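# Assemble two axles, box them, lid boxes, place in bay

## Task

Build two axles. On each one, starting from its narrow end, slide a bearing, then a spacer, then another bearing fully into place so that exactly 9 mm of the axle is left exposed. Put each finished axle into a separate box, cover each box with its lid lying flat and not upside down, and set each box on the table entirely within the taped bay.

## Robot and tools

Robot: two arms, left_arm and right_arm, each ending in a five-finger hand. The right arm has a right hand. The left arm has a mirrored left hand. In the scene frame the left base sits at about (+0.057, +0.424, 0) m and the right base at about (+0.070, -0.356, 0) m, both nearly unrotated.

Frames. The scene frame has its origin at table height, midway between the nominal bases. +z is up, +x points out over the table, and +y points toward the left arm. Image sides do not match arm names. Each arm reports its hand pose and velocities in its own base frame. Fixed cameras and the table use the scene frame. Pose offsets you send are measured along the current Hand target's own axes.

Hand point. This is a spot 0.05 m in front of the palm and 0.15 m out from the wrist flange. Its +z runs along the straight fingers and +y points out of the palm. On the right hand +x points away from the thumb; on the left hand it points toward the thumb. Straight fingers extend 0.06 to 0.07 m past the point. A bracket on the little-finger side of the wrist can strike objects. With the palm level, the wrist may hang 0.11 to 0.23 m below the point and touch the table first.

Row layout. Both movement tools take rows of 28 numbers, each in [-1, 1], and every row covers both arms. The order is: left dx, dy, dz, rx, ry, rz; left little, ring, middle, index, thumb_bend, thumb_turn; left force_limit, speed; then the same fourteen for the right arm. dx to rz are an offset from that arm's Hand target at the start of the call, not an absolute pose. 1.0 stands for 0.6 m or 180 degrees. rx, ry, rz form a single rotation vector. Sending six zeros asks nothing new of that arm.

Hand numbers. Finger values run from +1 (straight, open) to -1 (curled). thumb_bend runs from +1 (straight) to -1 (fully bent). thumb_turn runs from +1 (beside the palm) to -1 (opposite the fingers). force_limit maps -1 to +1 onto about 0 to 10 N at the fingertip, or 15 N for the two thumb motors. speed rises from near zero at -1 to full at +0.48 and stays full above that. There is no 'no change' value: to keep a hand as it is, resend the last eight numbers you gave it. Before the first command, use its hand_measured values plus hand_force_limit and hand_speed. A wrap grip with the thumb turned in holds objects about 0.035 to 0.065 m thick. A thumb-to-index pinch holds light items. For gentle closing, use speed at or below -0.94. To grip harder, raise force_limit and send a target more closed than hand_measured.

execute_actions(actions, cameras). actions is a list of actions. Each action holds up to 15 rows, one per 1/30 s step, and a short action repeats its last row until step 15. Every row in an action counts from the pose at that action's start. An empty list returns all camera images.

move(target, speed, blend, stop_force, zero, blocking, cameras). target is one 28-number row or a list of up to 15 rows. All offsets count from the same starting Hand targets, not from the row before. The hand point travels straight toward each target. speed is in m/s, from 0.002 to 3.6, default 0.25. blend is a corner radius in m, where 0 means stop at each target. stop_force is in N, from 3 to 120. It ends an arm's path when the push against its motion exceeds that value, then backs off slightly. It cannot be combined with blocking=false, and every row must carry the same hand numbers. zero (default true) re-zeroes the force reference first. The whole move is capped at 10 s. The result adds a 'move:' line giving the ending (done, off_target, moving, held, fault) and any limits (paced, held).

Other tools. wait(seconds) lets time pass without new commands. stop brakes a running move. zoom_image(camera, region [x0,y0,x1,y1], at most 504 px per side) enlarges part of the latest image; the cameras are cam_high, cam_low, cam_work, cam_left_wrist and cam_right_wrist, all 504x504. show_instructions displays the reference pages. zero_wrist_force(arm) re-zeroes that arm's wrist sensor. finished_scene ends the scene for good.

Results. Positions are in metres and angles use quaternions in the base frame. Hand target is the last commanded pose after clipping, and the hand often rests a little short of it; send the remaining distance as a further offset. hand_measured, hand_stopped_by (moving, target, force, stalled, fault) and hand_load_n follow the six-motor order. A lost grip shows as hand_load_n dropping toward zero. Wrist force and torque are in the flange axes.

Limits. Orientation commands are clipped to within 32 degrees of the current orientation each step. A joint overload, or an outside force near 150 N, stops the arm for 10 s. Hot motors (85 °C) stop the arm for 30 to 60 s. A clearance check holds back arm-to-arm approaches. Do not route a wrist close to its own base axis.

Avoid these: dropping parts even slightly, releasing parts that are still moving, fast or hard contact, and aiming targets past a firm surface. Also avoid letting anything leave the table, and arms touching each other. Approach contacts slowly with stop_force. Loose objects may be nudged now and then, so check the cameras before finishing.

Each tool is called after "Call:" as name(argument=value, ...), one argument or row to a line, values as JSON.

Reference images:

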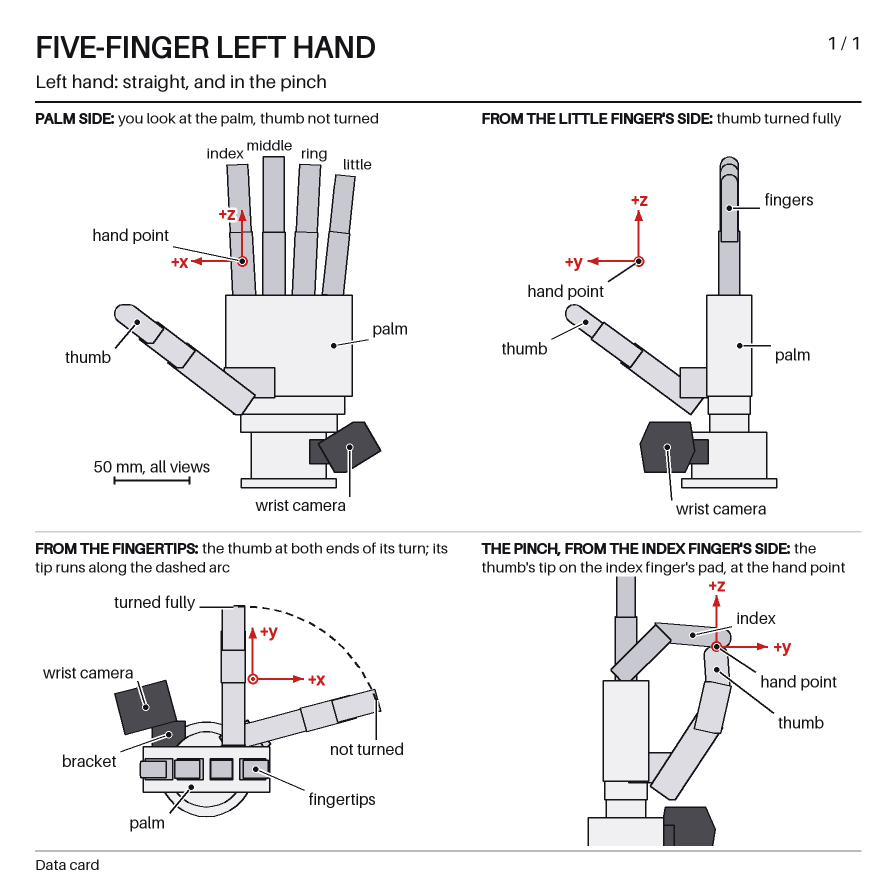

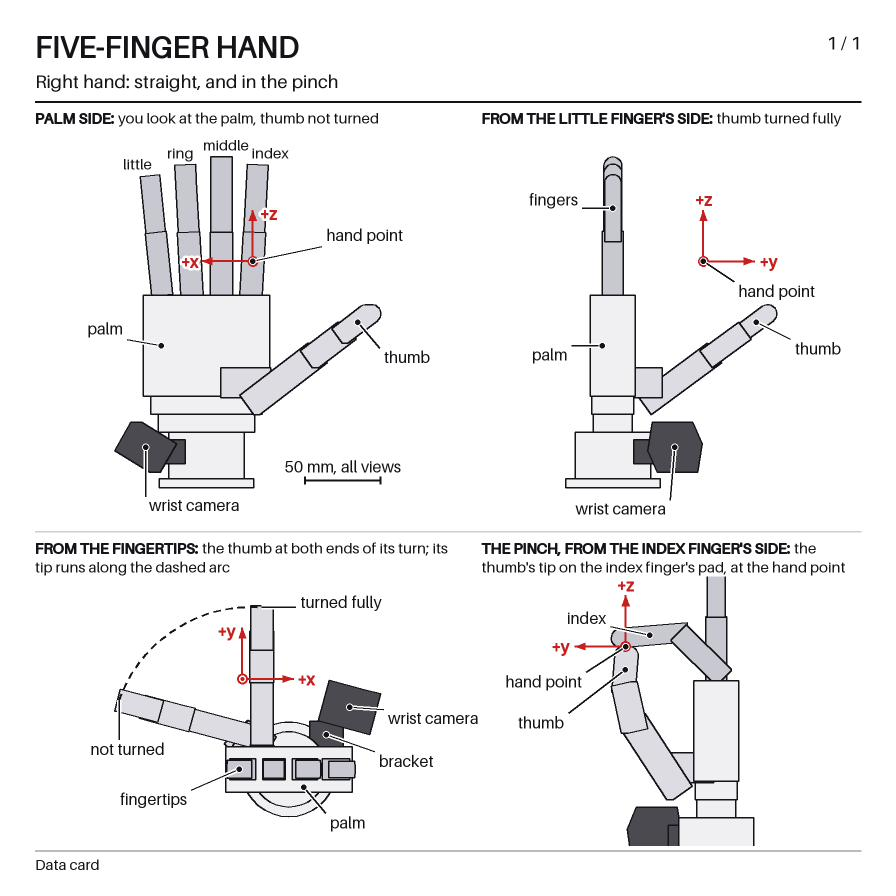

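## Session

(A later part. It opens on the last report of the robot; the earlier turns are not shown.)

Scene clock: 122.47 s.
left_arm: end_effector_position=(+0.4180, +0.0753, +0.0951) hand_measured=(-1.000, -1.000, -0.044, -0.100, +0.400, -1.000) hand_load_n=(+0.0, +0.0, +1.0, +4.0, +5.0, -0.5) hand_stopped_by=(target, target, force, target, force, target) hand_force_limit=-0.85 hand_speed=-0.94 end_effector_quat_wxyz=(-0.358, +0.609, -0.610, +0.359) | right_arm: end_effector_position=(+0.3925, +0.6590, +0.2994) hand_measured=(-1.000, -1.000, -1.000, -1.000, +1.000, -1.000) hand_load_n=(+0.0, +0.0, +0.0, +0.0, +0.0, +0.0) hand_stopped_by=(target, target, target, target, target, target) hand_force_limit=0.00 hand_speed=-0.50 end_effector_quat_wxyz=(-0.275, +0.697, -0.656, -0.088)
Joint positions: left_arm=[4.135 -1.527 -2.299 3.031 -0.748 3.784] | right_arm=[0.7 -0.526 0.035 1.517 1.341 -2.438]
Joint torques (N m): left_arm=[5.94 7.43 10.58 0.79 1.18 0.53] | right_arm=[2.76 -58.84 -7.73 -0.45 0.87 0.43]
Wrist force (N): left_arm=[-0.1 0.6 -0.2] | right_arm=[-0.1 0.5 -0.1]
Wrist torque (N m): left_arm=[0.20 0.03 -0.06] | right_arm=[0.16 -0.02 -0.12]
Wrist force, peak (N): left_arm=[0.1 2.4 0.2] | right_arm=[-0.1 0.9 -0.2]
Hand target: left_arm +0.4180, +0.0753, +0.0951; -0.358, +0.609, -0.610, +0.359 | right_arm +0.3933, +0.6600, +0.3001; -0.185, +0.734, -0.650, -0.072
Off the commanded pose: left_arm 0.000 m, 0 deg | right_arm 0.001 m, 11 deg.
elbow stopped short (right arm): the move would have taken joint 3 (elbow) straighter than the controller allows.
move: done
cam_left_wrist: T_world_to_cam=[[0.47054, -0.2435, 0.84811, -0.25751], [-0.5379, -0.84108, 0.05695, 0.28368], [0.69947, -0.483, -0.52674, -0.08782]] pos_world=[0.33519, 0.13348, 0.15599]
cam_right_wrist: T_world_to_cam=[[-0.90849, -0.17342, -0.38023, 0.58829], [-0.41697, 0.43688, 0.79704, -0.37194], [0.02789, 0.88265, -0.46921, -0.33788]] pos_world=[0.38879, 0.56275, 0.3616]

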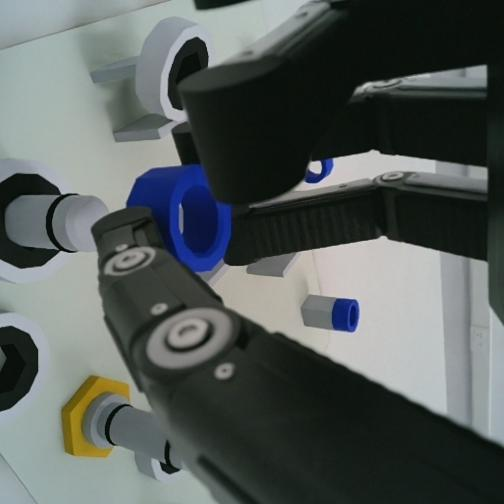

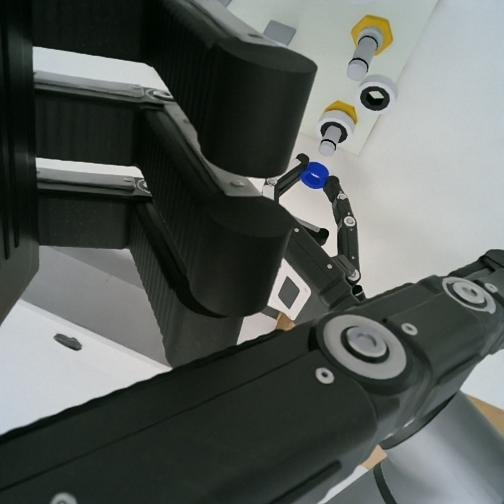

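Call:
move(
  target=[
    [0.0033,-0.00065,0.00117,0,0,0,-1,-1,-0.2,-0.1,0.2,-1,-0.85,-0.94, 0,0,0,0,0,0,-1,-1,-1,-1,1,-1,0,-0.5],
    [0.0033,0.06502,0.03758,0,0,0,-1,-1,-0.2,-0.1,0.2,-1,-0.85,-0.94, 0,0,0,0,0,0,-1,-1,-1,-1,1,-1,0,-0.5],
  ],
  speed=0.03,
  stop_force=4,
  cameras=["cam_left_wrist","cam_right_wrist"],
)

Call:
zoom_image(
  camera="cam_right_wrist",
  region=[280, 110, 380, 210],
)

Scene clock: 125.07 s.
left_arm: end_effector_position=(+0.4187, +0.0733, +0.0626) hand_measured=(-1.000, -1.000, -0.044, -0.100, +0.400, -1.000) hand_load_n=(+0.0, +0.0, +2.0, +3.5, +5.0, -0.5) hand_stopped_by=(target, target, force, target, force, target) hand_force_limit=-0.85 hand_speed=-0.94 end_effector_quat_wxyz=(-0.358, +0.609, -0.610, +0.359) | right_arm: end_effector_position=(+0.3925, +0.6590, +0.2994) hand_measured=(-1.000, -1.000, -1.000, -1.000, +1.000, -1.000) hand_load_n=(+0.0, +0.0, +0.0, +0.5, +0.0, +0.0) hand_stopped_by=(target, target, target, target, target, target) hand_force_limit=0.00 hand_speed=-0.50 end_effector_quat_wxyz=(-0.275, +0.697, -0.656, -0.088)
Joint positions: left_arm=[4.127 -1.595 -2.343 3.149 -0.753 3.775] | right_arm=[0.7 -0.526 0.035 1.517 1.341 -2.438]
Joint torques (N m): left_arm=[0.6 16.56 16.36 1.5 1.52 1.69] | right_arm=[2.32 -59.62 -9.13 -0.44 0.81 0.45]
Wrist force (N): left_arm=[0.0 1.0 -0.2] | right_arm=[0.2 0.3 0.2]
Wrist torque (N m): left_arm=[0.25 0.00 -0.22] | right_arm=[0.12 -0.06 -0.11]
Wrist force, peak (N): left_arm=[0.2 -3.9 -2.3] | right_arm=[-0.2 0.9 -0.5]
Hand target: left_arm +0.4187, +0.0733, +0.0625; -0.358, +0.609, -0.610, +0.359 (not the last commanded pose) | right_arm +0.3933, +0.6600, +0.3001; -0.185, +0.734, -0.650, -0.072
Off the commanded pose: left_arm 0.013 m, 0 deg | right_arm 0.001 m, 11 deg.
elbow stopped short (right arm): the move would have taken joint 3 (elbow) straighter than the controller allows.
move: contact (left_arm); path passed 1 of 2 targets
cam_left_wrist: T_world_to_cam=[[0.47056, -0.24357, 0.84808, -0.23076], [-0.53797, -0.84103, 0.05695, 0.28424], [0.6994, -0.48305, -0.52679, -0.10635]] pos_world=[0.33588, 0.13148, 0.12349]
cam_right_wrist: T_world_to_cam=[[-0.90849, -0.17342, -0.38023, 0.58829], [-0.41697, 0.43688, 0.79704, -0.37194], [0.02789, 0.88265, -0.46921, -0.33788]] pos_world=[0.38879, 0.56275, 0.3616]

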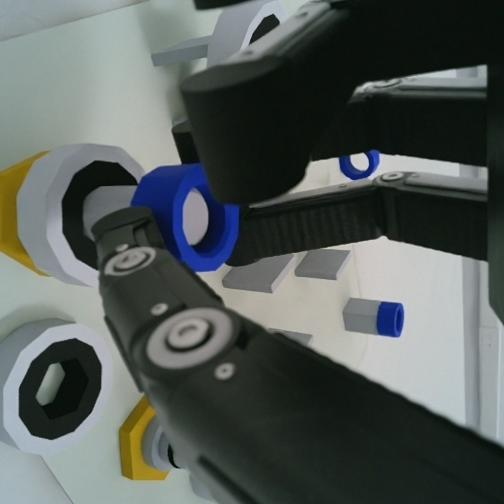

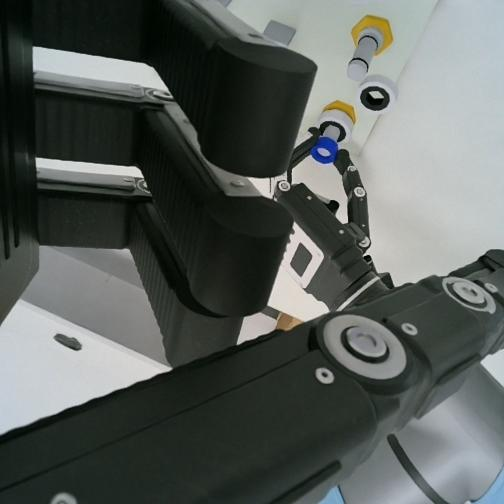

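Scaled by 5.040 from the camera's image (finer frame: 720x720).

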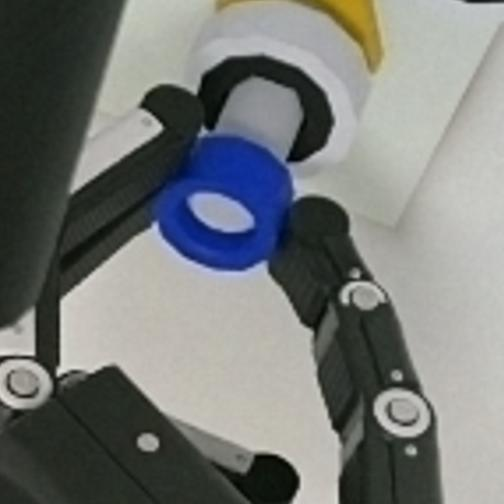

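Call:
move(
  target=[
    [0,0,0,0,0,0,-1,-1,-0.04,-0.1,0.85,-1,0,-0.3, 0,0,0,0,0,0,-1,-1,-1,-1,1,-1,0,-0.5],
    [0,-0.00323,0.00583,0,0,0,-1,-1,-0.04,-0.1,0.85,-1,0,-0.3, 0,0,0,0,0,0,-1,-1,-1,-1,1,-1,0,-0.5],
    [0,-0.03605,-0.01235,0,0,0,-1,-1,-0.04,-0.1,0.85,-1,0,-0.3, 0,0,0,0,0,0,-1,-1,-1,-1,1,-1,0,-0.5],
    [0.0015,-0.0278,-0.02723,0,0,0,-1,-1,-0.04,-0.1,0.225,-1,0,-0.3, 0,0,0,0,0,0,-1,-1,-1,-1,1,-1,0,-0.5],
  ],
  speed=0.06,
)

Call:
move(
  target=[0,0.02917,0.01617,0,0,0,-1,-1,-0.04,-0.1,0.225,-1,0,-0.3, 0,0,0,0,0,0,-1,-1,-1,-1,1,-1,0,-0.5],
  speed=0.02,
  stop_force=4,
  cameras=["cam_left_wrist","cam_right_wrist"],
)

Call:
zoom_image(
  camera="cam_right_wrist",
  region=[280, 110, 380, 210],
)

Call:
zoom_image(
  camera="cam_left_wrist",
  region=[80, 100, 300, 320],
)

Scene clock: 128.60 s.
left_arm: end_effector_position=(+0.4125, +0.0724, +0.0851) hand_measured=(-1.000, -1.000, -0.040, -0.100, +0.226, -1.000) hand_load_n=(+0.0, +0.0, +0.0, +0.0, +0.0, +0.5) hand_stopped_by=(target, target, target, target, target, target) hand_force_limit=0.00 hand_speed=-0.30 end_effector_quat_wxyz=(-0.358, +0.609, -0.610, +0.359) | right_arm: end_effector_position=(+0.3925, +0.6590, +0.2994) hand_measured=(-1.000, -1.000, -1.000, -1.000, +1.000, -1.000) hand_load_n=(+0.0, +0.0, +0.0, +0.0, -0.5, +0.0) hand_stopped_by=(target, target, target, target, target, target) hand_force_limit=0.00 hand_speed=-0.50 end_effector_quat_wxyz=(-0.275, +0.697, -0.656, -0.088)
Joint positions: left_arm=[4.149 -1.534 -2.329 3.056 -0.738 3.799] | right_arm=[0.7 -0.526 0.035 1.517 1.341 -2.438]
Joint torques (N m): left_arm=[-5.42 1.01 20.91 1.42 0.63 1.66] | right_arm=[3.1 -59.84 -8.35 -0.4 0.65 0.48]
Wrist force (N): left_arm=[-0.1 0.6 -0.2] | right_arm=[0.0 0.5 0.2]
Wrist torque (N m): left_arm=[0.21 0.02 -0.06] | right_arm=[0.13 -0.05 -0.11]
Wrist force, peak (N): left_arm=[-0.2 1.1 -0.9] | right_arm=[0.0 1.0 0.2]
Hand target: left_arm +0.4125, +0.0724, +0.0851; -0.358, +0.609, -0.610, +0.359 | right_arm +0.3933, +0.6600, +0.3001; -0.185, +0.734, -0.650, -0.072
Off the commanded pose: left_arm 0.000 m, 0 deg | right_arm 0.001 m, 11 deg.
elbow stopped short (right arm): the move would have taken joint 3 (elbow) straighter than the controller allows.
move: done

Scene clock: 130.13 s.
left_arm: end_effector_position=(+0.4125, +0.0724, +0.0768) hand_measured=(-1.000, -1.000, -0.040, -0.100, +0.226, -1.000) hand_load_n=(+0.5, +0.0, +0.0, +0.0, +0.0, +0.5) hand_stopped_by=(target, target, target, target, target, target) hand_force_limit=0.00 hand_speed=-0.30 end_effector_quat_wxyz=(-0.358, +0.609, -0.610, +0.359) | right_arm: end_effector_position=(+0.3925, +0.6590, +0.2994) hand_measured=(-1.000, -1.000, -1.000, -1.000, +1.000, -1.000) hand_load_n=(+0.0, +0.0, +0.0, +0.0, +0.0, +0.0) hand_stopped_by=(target, target, target, target, target, target) hand_force_limit=0.00 hand_speed=-0.50 end_effector_quat_wxyz=(-0.275, +0.697, -0.656, -0.088)
Joint positions: left_arm=[4.149 -1.552 -2.34 3.085 -0.738 3.799] | right_arm=[0.7 -0.526 0.035 1.517 1.341 -2.438]
Joint torques (N m): left_arm=[-0.78 29.07 21.08 0.93 -0.64 1.33] | right_arm=[1.95 -57.96 -8.09 -0.47 0.52 0.14]
Wrist force (N): left_arm=[-0.2 0.8 -0.2] | right_arm=[0.2 0.7 0.0]
Wrist torque (N m): left_arm=[0.23 0.03 -0.06] | right_arm=[0.18 -0.07 -0.11]
Wrist force, peak (N): left_arm=[0.0 -5.5 -2.2] | right_arm=[0.1 0.8 -0.1]
Hand target: left_arm +0.4125, +0.0724, +0.0768; -0.358, +0.609, -0.610, +0.359 (not the last commanded pose) | right_arm +0.3933, +0.6600, +0.3001; -0.185, +0.734, -0.650, -0.072
Off the commanded pose: left_arm 0.012 m, 0 deg | right_arm 0.001 m, 11 deg.
elbow stopped short (right arm): the move would have taken joint 3 (elbow) straighter than the controller allows.
move: contact (left_arm)
cam_left_wrist: T_world_to_cam=[[0.4706, -0.24358, 0.84806, -0.24011], [-0.53801, -0.84101, 0.05699, 0.27935], [0.69935, -0.48308, -0.52683, -0.09495]] pos_world=[0.32969, 0.13058, 0.13769]
cam_right_wrist: T_world_to_cam=[[-0.90849, -0.17342, -0.38023, 0.58829], [-0.41697, 0.43688, 0.79704, -0.37194], [0.02789, 0.88265, -0.46921, -0.33788]] pos_world=[0.38879, 0.56275, 0.3616]

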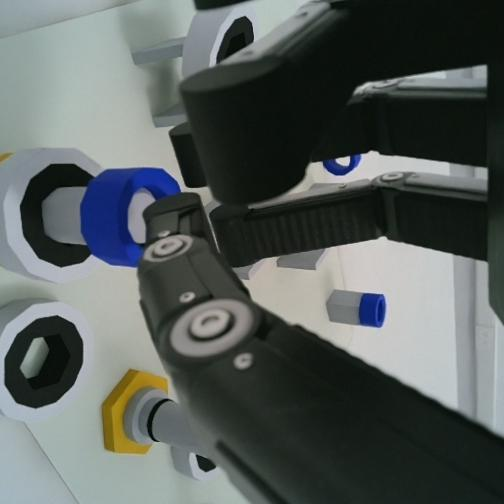

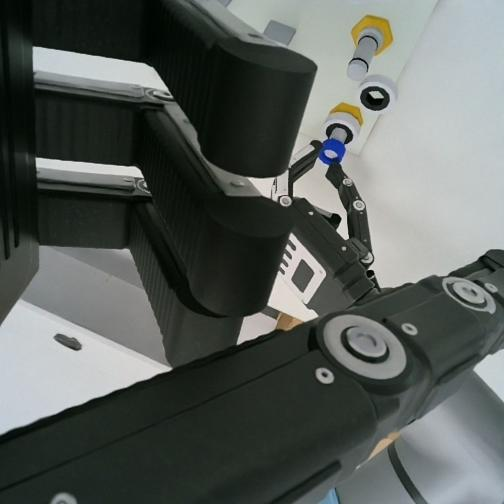

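Scaled by 5.040 from the camera's image (finer frame: 720x720).

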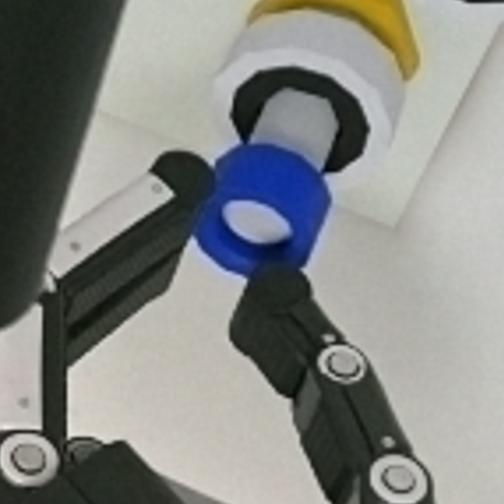

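Scaled by 2.291 from the camera's image (finer frame: 720x720).

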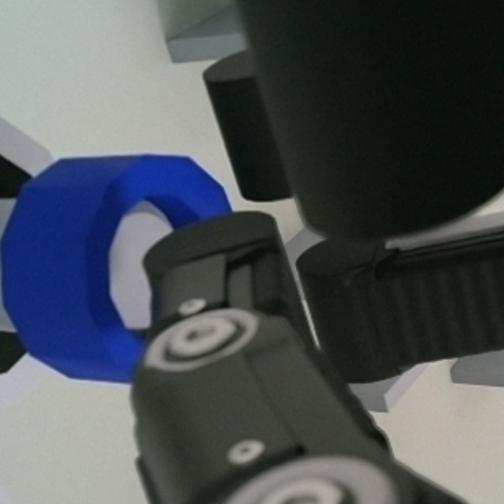

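Call:
move(
  target=[-0.00417,-0.00478,-0.0017,0,0,0,-1,-1,-0.04,-0.1,0.225,-1,0,-0.3, 0,0,0,0,0,0,-1,-1,-1,-1,1,-1,0,-0.5],
  speed=0.04,
)

Call:
move(
  target=[0,0.02888,0.01601,0,0,0,-1,-1,-0.04,-0.1,0.225,-1,0,-0.3, 0,0,0,0,0,0,-1,-1,-1,-1,1,-1,0,-0.5],
  speed=0.02,
  stop_force=22,
  cameras=["cam_left_wrist","cam_right_wrist"],
)

Call:
zoom_image(
  camera="cam_right_wrist",
  region=[280, 110, 380, 210],
)

Scene clock: 131.77 s.
left_arm: end_effector_position=(+0.4130, +0.0750, +0.0799) hand_measured=(-1.000, -1.000, -0.040, -0.100, +0.226, -1.000) hand_load_n=(+0.5, +0.0, +0.0, +0.0, +0.0, +0.0) hand_stopped_by=(target, target, target, target, target, target) hand_force_limit=0.00 hand_speed=-0.30 end_effector_quat_wxyz=(-0.358, +0.609, -0.610, +0.359) | right_arm: end_effector_position=(+0.3925, +0.6590, +0.2994) hand_measured=(-1.000, -1.000, -1.000, -1.000, +1.000, -1.000) hand_load_n=(+0.5, +0.0, +0.0, +0.0, +0.0, +0.0) hand_stopped_by=(target, target, target, target, target, target) hand_force_limit=0.00 hand_speed=-0.50 end_effector_quat_wxyz=(-0.275, +0.697, -0.656, -0.088)
Joint positions: left_arm=[4.154 -1.55 -2.332 3.072 -0.734 3.804] | right_arm=[0.7 -0.526 0.035 1.517 1.341 -2.438]
Joint torques (N m): left_arm=[-5.97 15.21 5.99 1.51 -0.28 -1.72] | right_arm=[2.61 -58.87 -9.23 -0.54 0.5 0.53]
Wrist force (N): left_arm=[-0.2 0.6 -0.4] | right_arm=[0.2 0.6 -0.4]
Wrist torque (N m): left_arm=[0.23 0.03 -0.26] | right_arm=[0.19 -0.06 -0.10]
Wrist force, peak (N): left_arm=[0.2 1.2 -0.2] | right_arm=[0.1 0.8 0.1]
Hand target: left_arm +0.4130, +0.0749, +0.0798; -0.358, +0.609, -0.610, +0.359 | right_arm +0.3933, +0.6600, +0.3001; -0.185, +0.734, -0.650, -0.072
Off the commanded pose: left_arm 0.000 m, 0 deg | right_arm 0.001 m, 11 deg.
elbow stopped short (right arm): the move would have taken joint 3 (elbow) straighter than the controller allows.
move: done

Scene clock: 133.40 s.
left_arm: end_effector_position=(+0.4130, +0.0749, +0.0599) hand_measured=(-1.000, -1.000, -0.040, -0.100, +0.222, -1.000) hand_load_n=(+0.0, +0.0, +0.0, +3.0, -16.0, -6.0) hand_stopped_by=(target, target, target, target, target, target) hand_force_limit=0.00 hand_speed=-0.30 end_effector_quat_wxyz=(-0.358, +0.609, -0.610, +0.359) | right_arm: end_effector_position=(+0.3925, +0.6590, +0.2994) hand_measured=(-1.000, -1.000, -1.000, -1.000, +1.000, -1.000) hand_load_n=(+0.0, +0.0, +0.0, +0.0, +0.0, +0.0) hand_stopped_by=(target, target, target, target, target, target) hand_force_limit=0.00 hand_speed=-0.50 end_effector_quat_wxyz=(-0.275, +0.697, -0.656, -0.088)
Joint positions: left_arm=[4.154 -1.597 -2.357 3.143 -0.734 3.804] | right_arm=[0.7 -0.526 0.035 1.517 1.341 -2.438]
Joint torques (N m): left_arm=[-3.71 5.67 3.55 -1.54 0.13 1.73] | right_arm=[2.9 -59.11 -8.59 -0.44 0.42 0.28]
Wrist force (N): left_arm=[1.7 -19.5 -10.8] | right_arm=[-0.1 0.3 -0.1]
Wrist torque (N m): left_arm=[-0.58 -0.32 0.23] | right_arm=[0.12 -0.03 -0.12]
Wrist force, peak (N): left_arm=[2.0 -19.9 -10.8] | right_arm=[0.0 0.8 0.1]
Hand target: left_arm +0.4130, +0.0749, +0.0599; -0.358, +0.609, -0.610, +0.359 | right_arm +0.3933, +0.6600, +0.3001; -0.185, +0.734, -0.650, -0.072
Off the commanded pose: left_arm 0.000 m, 0 deg | right_arm 0.001 m, 11 deg.
elbow stopped short (right arm): the move would have taken joint 3 (elbow) straighter than the controller allows.
move: contact (left_arm)
cam_left_wrist: T_world_to_cam=[[0.47056, -0.24365, 0.84806, -0.22538], [-0.53804, -0.84099, 0.05692, 0.2827], [0.69935, -0.48308, -0.52683, -0.10299]] pos_world=[0.33019, 0.13308, 0.12079]
cam_right_wrist: T_world_to_cam=[[-0.90849, -0.17342, -0.38023, 0.58829], [-0.41697, 0.43688, 0.79704, -0.37194], [0.02789, 0.88265, -0.46921, -0.33788]] pos_world=[0.38879, 0.56275, 0.3616]

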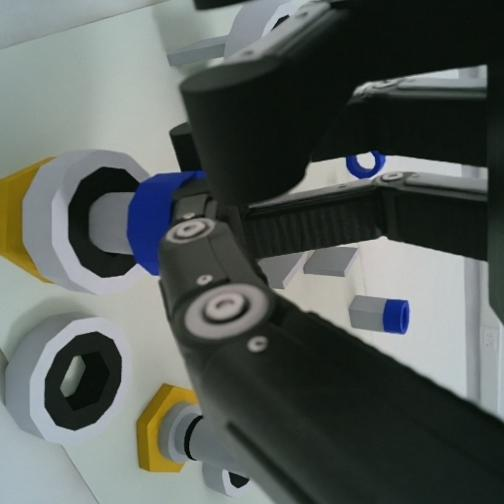

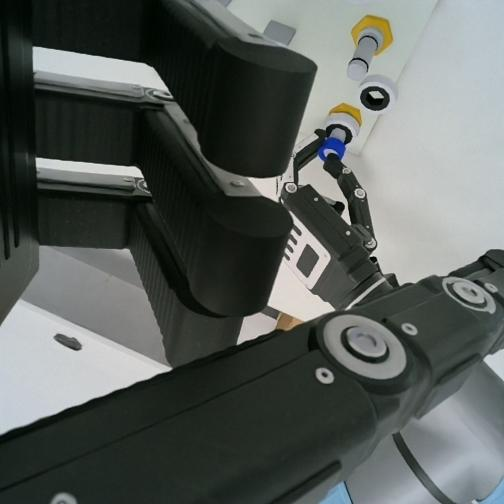

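Scaled by 5.040 from the camera's image (finer frame: 720x720).

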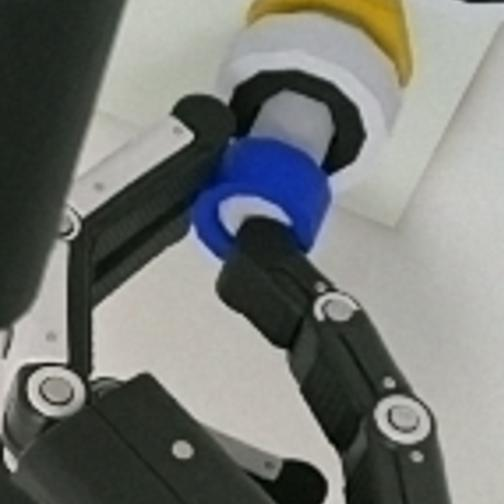

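Call:
move(
  target=[0,-0.0365,-0.0202,0,0,0,-1,-1,-0.04,-0.1,0.225,-1,0,-0.3, 0,0,0,0,0,0,-1,-1,-1,-1,1,-1,0,-0.5],
  speed=0.06,
  cameras=["cam_left_wrist","cam_right_wrist"],
)

Call:
zoom_image(
  camera="cam_right_wrist",
  region=[280, 110, 380, 210],
)

Call:
zoom_image(
  camera="cam_left_wrist",
  region=[40, 100, 260, 320],
)

Scene clock: 134.50 s.
left_arm: end_effector_position=(+0.4131, +0.0749, +0.0850) hand_measured=(-1.000, -1.000, -0.040, -0.100, +0.226, -1.000) hand_load_n=(+0.5, +0.0, +0.0, +0.5, +0.0, +0.0) hand_stopped_by=(target, target, target, target, target, target) hand_force_limit=0.00 hand_speed=-0.30 end_effector_quat_wxyz=(-0.358, +0.609, -0.610, +0.359) | right_arm: end_effector_position=(+0.3925, +0.6590, +0.2994) hand_measured=(-1.000, -1.000, -1.000, -1.000, +1.000, -1.000) hand_load_n=(+0.0, +0.0, +0.0, +0.0, +0.0, +0.0) hand_stopped_by=(target, target, target, target, target, target) hand_force_limit=0.00 hand_speed=-0.50 end_effector_quat_wxyz=(-0.275, +0.697, -0.656, -0.088)
Joint positions: left_arm=[4.153 -1.539 -2.325 3.054 -0.735 3.804] | right_arm=[0.7 -0.526 0.035 1.517 1.341 -2.438]
Joint torques (N m): left_arm=[6.64 0.59 5.22 1.6 2.42 2.06] | right_arm=[0.53 -59.53 -7.84 -0.5 0.57 0.34]
Wrist force (N): left_arm=[-0.1 0.7 -0.2] | right_arm=[-0.1 0.5 0.0]
Wrist torque (N m): left_arm=[0.23 0.03 -0.14] | right_arm=[0.16 -0.03 -0.11]
Wrist force, peak (N): left_arm=[1.8 -19.9 -10.9] | right_arm=[0.1 0.9 -0.1]
Hand target: left_arm +0.4130, +0.0749, +0.0849; -0.358, +0.609, -0.610, +0.359 | right_arm +0.3933, +0.6600, +0.3001; -0.185, +0.734, -0.650, -0.072
Off the commanded pose: left_arm 0.000 m, 0 deg | right_arm 0.001 m, 11 deg.
elbow stopped short (right arm): the move would have taken joint 3 (elbow) straighter than the controller allows.
move: done
cam_left_wrist: T_world_to_cam=[[0.47049, -0.24379, 0.84806, -0.24668], [-0.53805, -0.841, 0.05675, 0.28135], [0.69938, -0.483, -0.52685, -0.08986]] pos_world=[0.33029, 0.13308, 0.14589]
cam_right_wrist: T_world_to_cam=[[-0.90849, -0.17342, -0.38023, 0.58829], [-0.41697, 0.43688, 0.79704, -0.37194], [0.02789, 0.88265, -0.46921, -0.33788]] pos_world=[0.38879, 0.56275, 0.3616]

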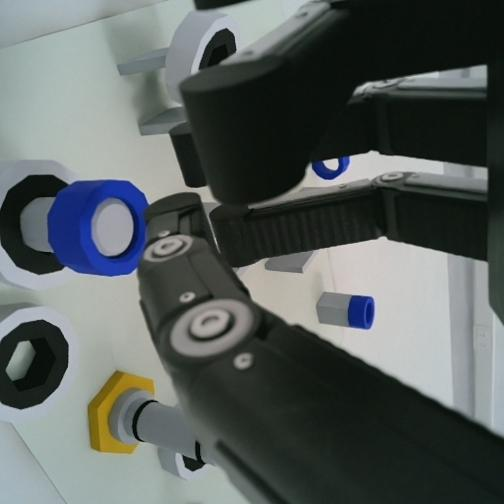

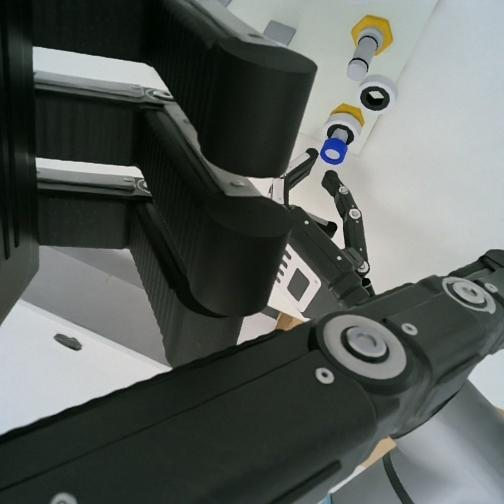

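Scaled by 5.040 from the camera's image (finer frame: 720x720).

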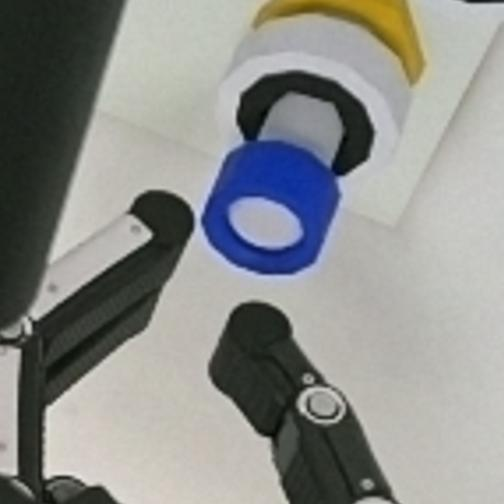

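Scaled by 2.291 from the camera's image (finer frame: 720x720).

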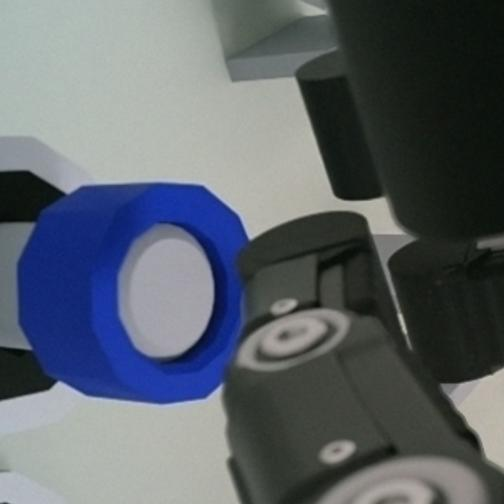

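Call:
move(
  target=[
    [-0.002,-0.0009,0.0016,0,0,0,-1,-1,-0.04,-0.1,0.85,-1,0,-0.3, 0,0,0,0,0,0,-1,-1,-1,-1,1,-1,0,-0.5],
    [-0.002,0.03178,0.0197,0,0,0,-1,-1,-0.04,-0.1,0.85,-1,0,-0.3, 0,0,0,0,0,0,-1,-1,-1,-1,1,-1,0,-0.5],
    [-0.002,0.03582,0.01242,0,0,0,-1,-1,-0.04,-0.1,0.85,-1,0,-0.3, 0,0,0,0,0,0,-1,-1,-1,-1,1,-1,0,-0.5],
  ],
  speed=0.05,
  cameras=["cam_left_wrist","cam_right_wrist"],
)

Call:
zoom_image(
  camera="cam_right_wrist",
  region=[280, 110, 380, 210],
)

Scene clock: 137.70 s.
left_arm: end_effector_position=(+0.4091, +0.0761, +0.0626) hand_measured=(-1.000, -1.000, -0.040, -0.100, +0.850, -1.000) hand_load_n=(+0.0, +0.0, +0.0, +0.0, +0.0, +0.0) hand_stopped_by=(target, target, target, target, target, target) hand_force_limit=0.00 hand_speed=-0.30 end_effector_quat_wxyz=(-0.358, +0.609, -0.610, +0.359) | right_arm: end_effector_position=(+0.3925, +0.6590, +0.2994) hand_measured=(-1.000, -1.000, -1.000, -1.000, +1.000, -1.000) hand_load_n=(+0.0, +0.5, +0.0, +0.0, +0.0, +0.0) hand_stopped_by=(target, target, target, target, target, target) hand_force_limit=0.00 hand_speed=-0.50 end_effector_quat_wxyz=(-0.275, +0.697, -0.656, -0.088)
Joint positions: left_arm=[4.173 -1.587 -2.361 3.122 -0.721 3.825] | right_arm=[0.7 -0.526 0.035 1.517 1.341 -2.438]
Joint torques (N m): left_arm=[-7.29 1.08 20.97 1.4 -0.72 -1.69] | right_arm=[2.39 -58.52 -8.96 -0.53 0.51 0.27]
Wrist force (N): left_arm=[-0.3 0.5 -0.1] | right_arm=[0.1 0.3 -0.1]
Wrist torque (N m): left_arm=[0.20 0.06 -0.06] | right_arm=[0.13 -0.05 -0.11]
Wrist force, peak (N): left_arm=[-0.2 1.0 -0.7] | right_arm=[0.0 1.1 -0.1]
Hand target: left_arm +0.4091, +0.0761, +0.0625; -0.358, +0.609, -0.610, +0.359 | right_arm +0.3933, +0.6600, +0.3001; -0.185, +0.734, -0.650, -0.072
Off the commanded pose: left_arm 0.000 m, 0 deg | right_arm 0.001 m, 11 deg.
elbow stopped short (right arm): the move would have taken joint 3 (elbow) straighter than the controller allows.
move: done
cam_left_wrist: T_world_to_cam=[[0.47058, -0.24357, 0.84807, -0.22556], [-0.53807, -0.84097, 0.05704, 0.28145], [0.69931, -0.48316, -0.5268, -0.09824]] pos_world=[0.32629, 0.13428, 0.12349]
cam_right_wrist: T_world_to_cam=[[-0.90849, -0.17342, -0.38023, 0.58829], [-0.41697, 0.43688, 0.79704, -0.37194], [0.02789, 0.88265, -0.46921, -0.33788]] pos_world=[0.38879, 0.56275, 0.3616]

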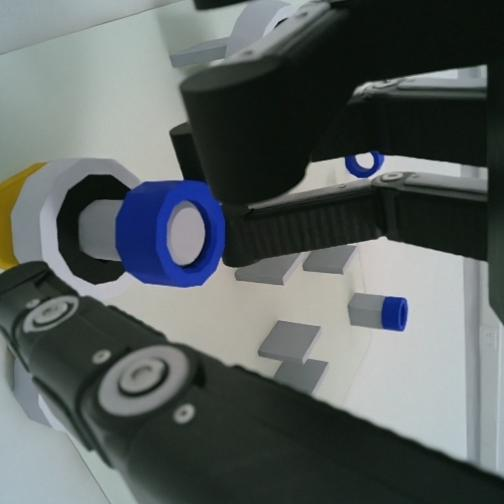

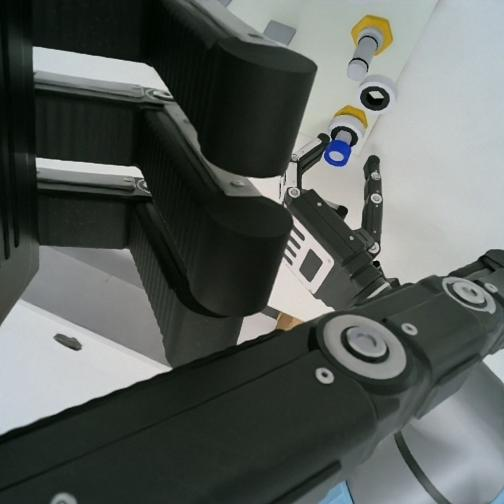

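Scaled by 5.040 from the camera's image (finer frame: 720x720).

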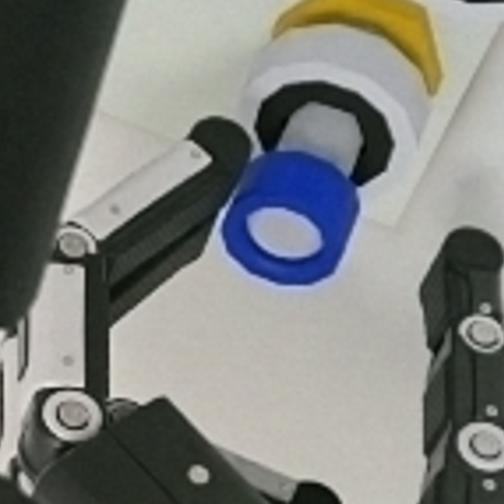

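Call:
move(
  target=[0,0,0,0,0,0,-1,-1,-0.04,-0.1,0.15,-1,0.6,-0.8, 0,0,0,0,0,0,-1,-1,-1,-1,1,-1,0,-0.5],
  speed=0.05,
  cameras=["cam_left_wrist","cam_right_wrist"],
)

Call:
zoom_image(
  camera="cam_right_wrist",
  region=[280, 110, 380, 210],
)

Scene clock: 139.90 s.
left_arm: end_effector_position=(+0.4091, +0.0761, +0.0625) hand_measured=(-1.000, -1.000, -0.040, -0.100, +0.354, -1.000) hand_load_n=(+0.0, +0.0, +2.5, +9.5, +12.5, -1.5) hand_stopped_by=(target, target, target, target, force, target) hand_force_limit=0.60 hand_speed=-0.80 end_effector_quat_wxyz=(-0.358, +0.609, -0.610, +0.359) | right_arm: end_effector_position=(+0.3925, +0.6590, +0.2994) hand_measured=(-1.000, -1.000, -1.000, -1.000, +1.000, -1.000) hand_load_n=(+0.0, +0.0, +0.0, +0.0, +0.0, +0.0) hand_stopped_by=(target, target, target, target, target, target) hand_force_limit=0.00 hand_speed=-0.50 end_effector_quat_wxyz=(-0.275, +0.697, -0.656, -0.088)
Joint positions: left_arm=[4.173 -1.587 -2.361 3.123 -0.721 3.825] | right_arm=[0.7 -0.526 0.035 1.517 1.341 -2.438]
Joint torques (N m): left_arm=[-7.85 1.86 19.57 1.14 -0.24 0.41] | right_arm=[2.72 -58.97 -8.41 -0.5 0.36 0.24]
Wrist force (N): left_arm=[-0.1 0.0 -0.6] | right_arm=[0.1 0.2 0.1]
Wrist torque (N m): left_arm=[0.20 0.04 -0.05] | right_arm=[0.10 -0.05 -0.11]
Wrist force, peak (N): left_arm=[-0.2 1.9 0.3] | right_arm=[0.0 0.8 0.2]
Hand target: left_arm +0.4091, +0.0761, +0.0625; -0.358, +0.609, -0.610, +0.359 | right_arm +0.3933, +0.6600, +0.3001; -0.185, +0.734, -0.650, -0.072
Off the commanded pose: left_arm 0.000 m, 0 deg | right_arm 0.001 m, 11 deg.
elbow stopped short (right arm): the move would have taken joint 3 (elbow) straighter than the controller allows.
move: done
cam_left_wrist: T_world_to_cam=[[0.47059, -0.24359, 0.84806, -0.22548], [-0.53801, -0.84101, 0.05698, 0.28145], [0.69935, -0.48308, -0.52683, -0.09831]] pos_world=[0.32628, 0.13428, 0.12339]
cam_right_wrist: T_world_to_cam=[[-0.90849, -0.17342, -0.38023, 0.58829], [-0.41697, 0.43688, 0.79704, -0.37194], [0.02789, 0.88265, -0.46921, -0.33788]] pos_world=[0.38879, 0.56275, 0.3616]

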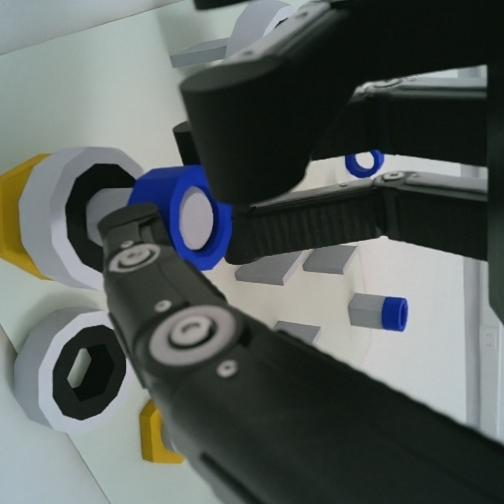

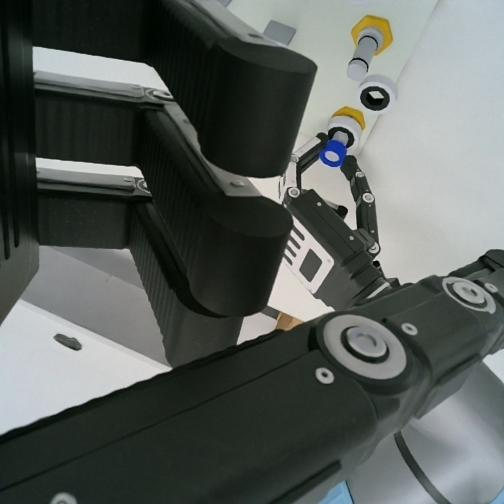

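Scaled by 5.040 from the camera's image (finer frame: 720x720).

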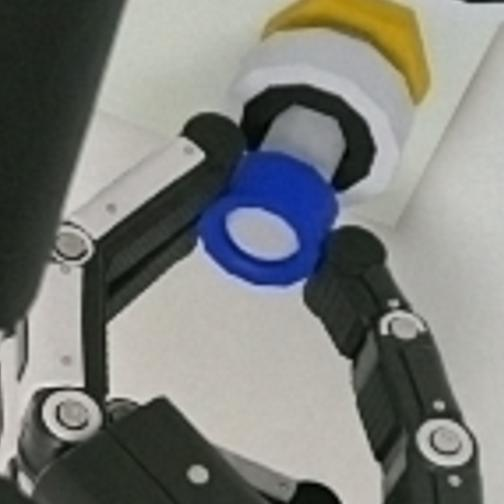

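Call:
move(
  target=[0,0.0175,0.0097,0,0,0,-1,-1,-0.04,-0.1,0.15,-1,0.6,-0.8, 0,0,0,0,0,0,-1,-1,-1,-1,1,-1,0,-0.5],
  speed=0.02,
  stop_force=22,
  cameras=["cam_left_wrist","cam_right_wrist"],
)

Call:
zoom_image(
  camera="cam_right_wrist",
  region=[280, 110, 380, 210],
)

Scene clock: 141.70 s.
left_arm: end_effector_position=(+0.4091, +0.0761, +0.0505) hand_measured=(-1.000, -1.000, -0.040, -0.100, +0.352, -1.000) hand_load_n=(+0.0, +0.0, +1.5, +0.0, +2.0, +0.0) hand_stopped_by=(target, target, target, target, force, target) hand_force_limit=0.60 hand_speed=-0.80 end_effector_quat_wxyz=(-0.358, +0.609, -0.610, +0.359) | right_arm: end_effector_position=(+0.3925, +0.6590, +0.2994) hand_measured=(-1.000, -1.000, -1.000, -1.000, +1.000, -1.000) hand_load_n=(+0.0, +0.0, +0.0, +0.0, +0.0, +0.0) hand_stopped_by=(target, target, target, target, target, target) hand_force_limit=0.00 hand_speed=-0.50 end_effector_quat_wxyz=(-0.275, +0.697, -0.656, -0.088)
Joint positions: left_arm=[4.173 -1.617 -2.375 3.166 -0.721 3.825] | right_arm=[0.7 -0.526 0.035 1.517 1.341 -2.438]
Joint torques (N m): left_arm=[5.3 31.25 19.75 -3.76 2.35 -1.7] | right_arm=[1.55 -58.99 -8.29 -0.34 0.36 0.33]
Wrist force (N): left_arm=[-0.2 2.6 0.4] | right_arm=[0.0 0.7 -0.1]
Wrist torque (N m): left_arm=[0.34 0.04 -0.10] | right_arm=[0.19 -0.04 -0.10]
Wrist force, peak (N): left_arm=[0.7 -9.1 -5.1] | right_arm=[-0.2 0.7 -0.2]
Hand target: left_arm +0.4091, +0.0761, +0.0505; -0.358, +0.609, -0.610, +0.359 | right_arm +0.3933, +0.6600, +0.3001; -0.185, +0.734, -0.650, -0.072
Off the commanded pose: left_arm 0.000 m, 0 deg | right_arm 0.001 m, 11 deg.
elbow stopped short (right arm): the move would have taken joint 3 (elbow) straighter than the controller allows.
move: done
cam_left_wrist: T_world_to_cam=[[0.47056, -0.24365, 0.84806, -0.21528], [-0.53804, -0.84099, 0.05692, 0.28214], [0.69935, -0.48308, -0.52683, -0.10464]] pos_world=[0.32629, 0.13428, 0.11139]
cam_right_wrist: T_world_to_cam=[[-0.90849, -0.17342, -0.38023, 0.58829], [-0.41697, 0.43688, 0.79704, -0.37194], [0.02789, 0.88265, -0.46921, -0.33788]] pos_world=[0.38879, 0.56275, 0.3616]

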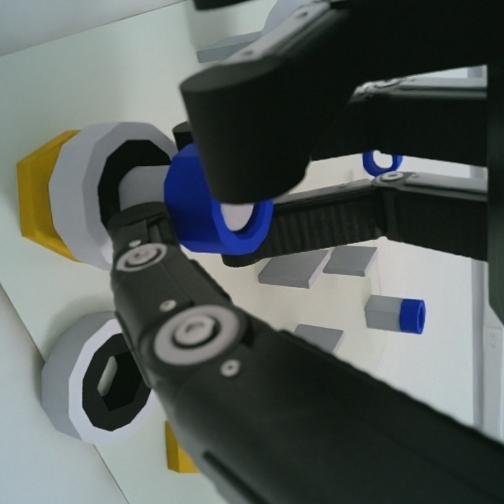

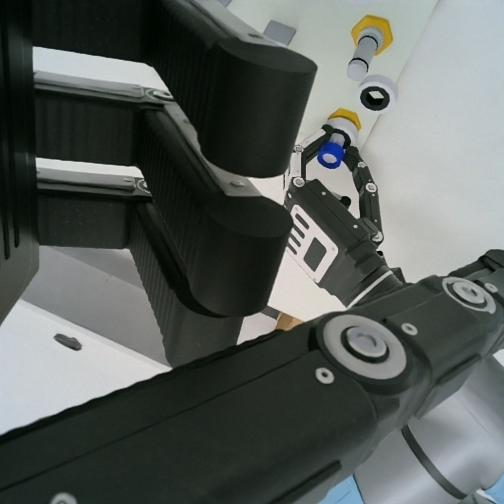

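Scaled by 5.040 from the camera's image (finer frame: 720x720).

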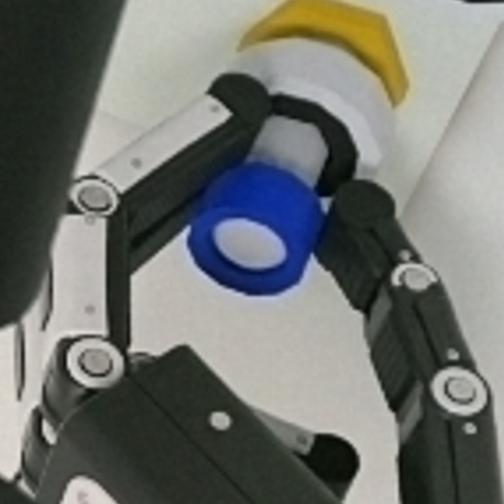

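Call:
move(
  target=[
    [0,0,0,0,0,0,-1,-1,-0.04,-0.1,0.85,-1,0,-0.3, 0,0,0,0,0,0,-1,-1,-1,-1,1,-1,0,-0.5],
    [0,-0.00485,0.00875,0,0,0,-1,-1,-0.04,-0.1,0.85,-1,0,-0.3, 0,0,0,0,0,0,-1,-1,-1,-1,1,-1,0,-0.5],
    [0,-0.05516,-0.01914,0,0,0,-1,-1,-0.04,-0.1,0.225,-1,0,-0.3, 0,0,0,0,0,0,-1,-1,-1,-1,1,-1,0,-0.5],
  ],
  speed=0.06,
  cameras=["cam_left_wrist","cam_right_wrist"],
)

Call:
zoom_image(
  camera="cam_right_wrist",
  region=[280, 110, 380, 210],
)

Call:
zoom_image(
  camera="cam_left_wrist",
  region=[40, 100, 260, 320],
)

Scene clock: 145.50 s.
left_arm: end_effector_position=(+0.4151, +0.0761, +0.0850) hand_measured=(-1.000, -1.000, -0.040, -0.100, +0.226, -1.000) hand_load_n=(+0.0, +0.5, +0.0, +0.0, +0.0, +0.0) hand_stopped_by=(target, target, target, target, target, target) hand_force_limit=0.00 hand_speed=-0.30 end_effector_quat_wxyz=(-0.358, +0.609, -0.610, +0.359) | right_arm: end_effector_position=(+0.3925, +0.6590, +0.2994) hand_measured=(-1.000, -1.000, -1.000, -1.000, +1.000, -1.000) hand_load_n=(+0.0, +0.0, +0.0, +0.5, +0.0, +0.0) hand_stopped_by=(target, target, target, target, target, target) hand_force_limit=0.00 hand_speed=-0.50 end_effector_quat_wxyz=(-0.275, +0.697, -0.656, -0.088)
Joint positions: left_arm=[4.148 -1.545 -2.319 3.058 -0.738 3.798] | right_arm=[0.7 -0.526 0.035 1.517 1.341 -2.438]
Joint torques (N m): left_arm=[8.21 0.83 6.46 -1.44 2.53 2.21] | right_arm=[2 -60.01 -8.48 -0.44 0.29 0.32]
Wrist force (N): left_arm=[-0.2 0.5 -0.3] | right_arm=[-0.1 0.7 0.2]
Wrist torque (N m): left_arm=[0.18 0.04 -0.25] | right_arm=[0.17 -0.03 -0.11]
Wrist force, peak (N): left_arm=[-0.1 2.6 0.6] | right_arm=[-0.3 0.8 -0.1]
Hand target: left_arm +0.4151, +0.0761, +0.0850; -0.358, +0.609, -0.610, +0.359 | right_arm +0.3933, +0.6600, +0.3001; -0.185, +0.734, -0.650, -0.072
Off the commanded pose: left_arm 0.000 m, 0 deg | right_arm 0.001 m, 11 deg.
elbow stopped short (right arm): the move would have taken joint 3 (elbow) straighter than the controller allows.
move: done
cam_left_wrist: T_world_to_cam=[[0.47056, -0.24365, 0.84806, -0.24741], [-0.53804, -0.84099, 0.05692, 0.28346], [0.69935, -0.48308, -0.52683, -0.09073]] pos_world=[0.33239, 0.13428, 0.14589]
cam_right_wrist: T_world_to_cam=[[-0.90849, -0.17342, -0.38023, 0.58829], [-0.41697, 0.43688, 0.79704, -0.37194], [0.02789, 0.88265, -0.46921, -0.33788]] pos_world=[0.38879, 0.56275, 0.3616]

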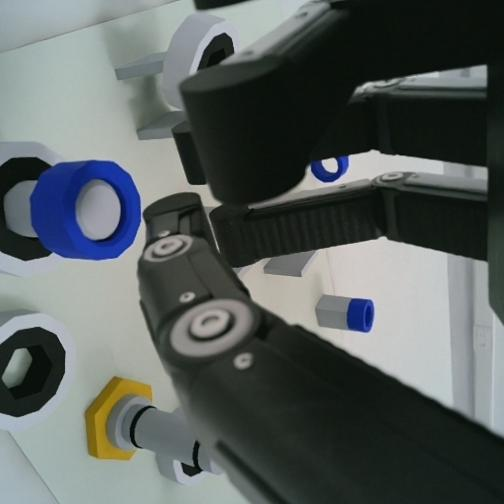

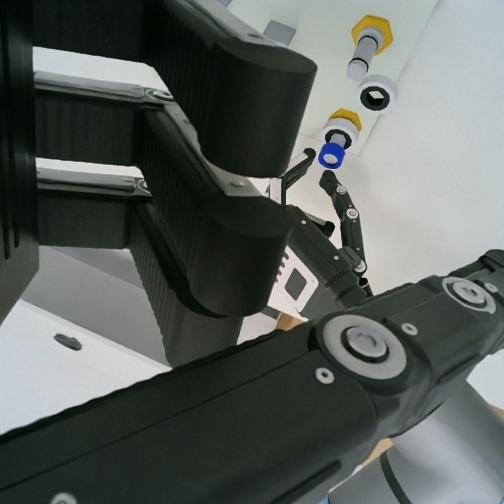

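Scaled by 5.040 from the camera's image (finer frame: 720x720).

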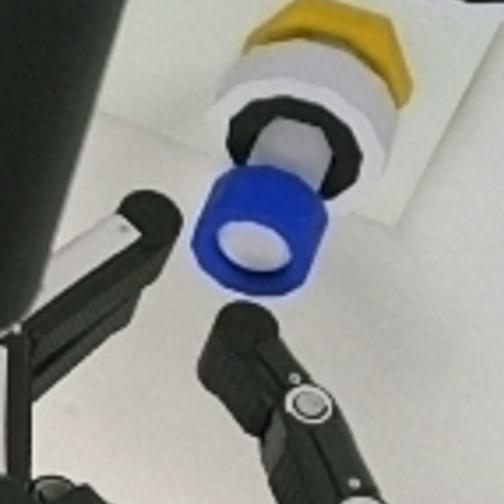

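Scaled by 2.291 from the camera's image (finer frame: 720x720).

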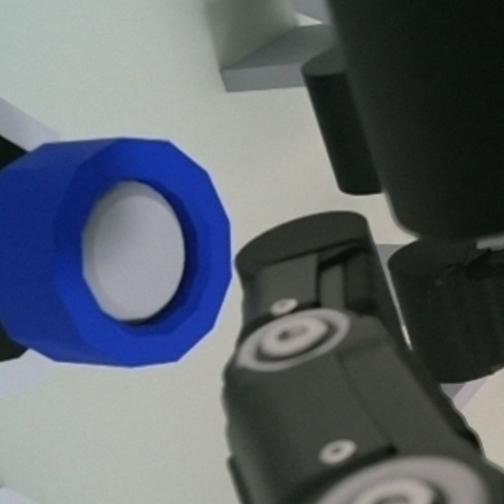

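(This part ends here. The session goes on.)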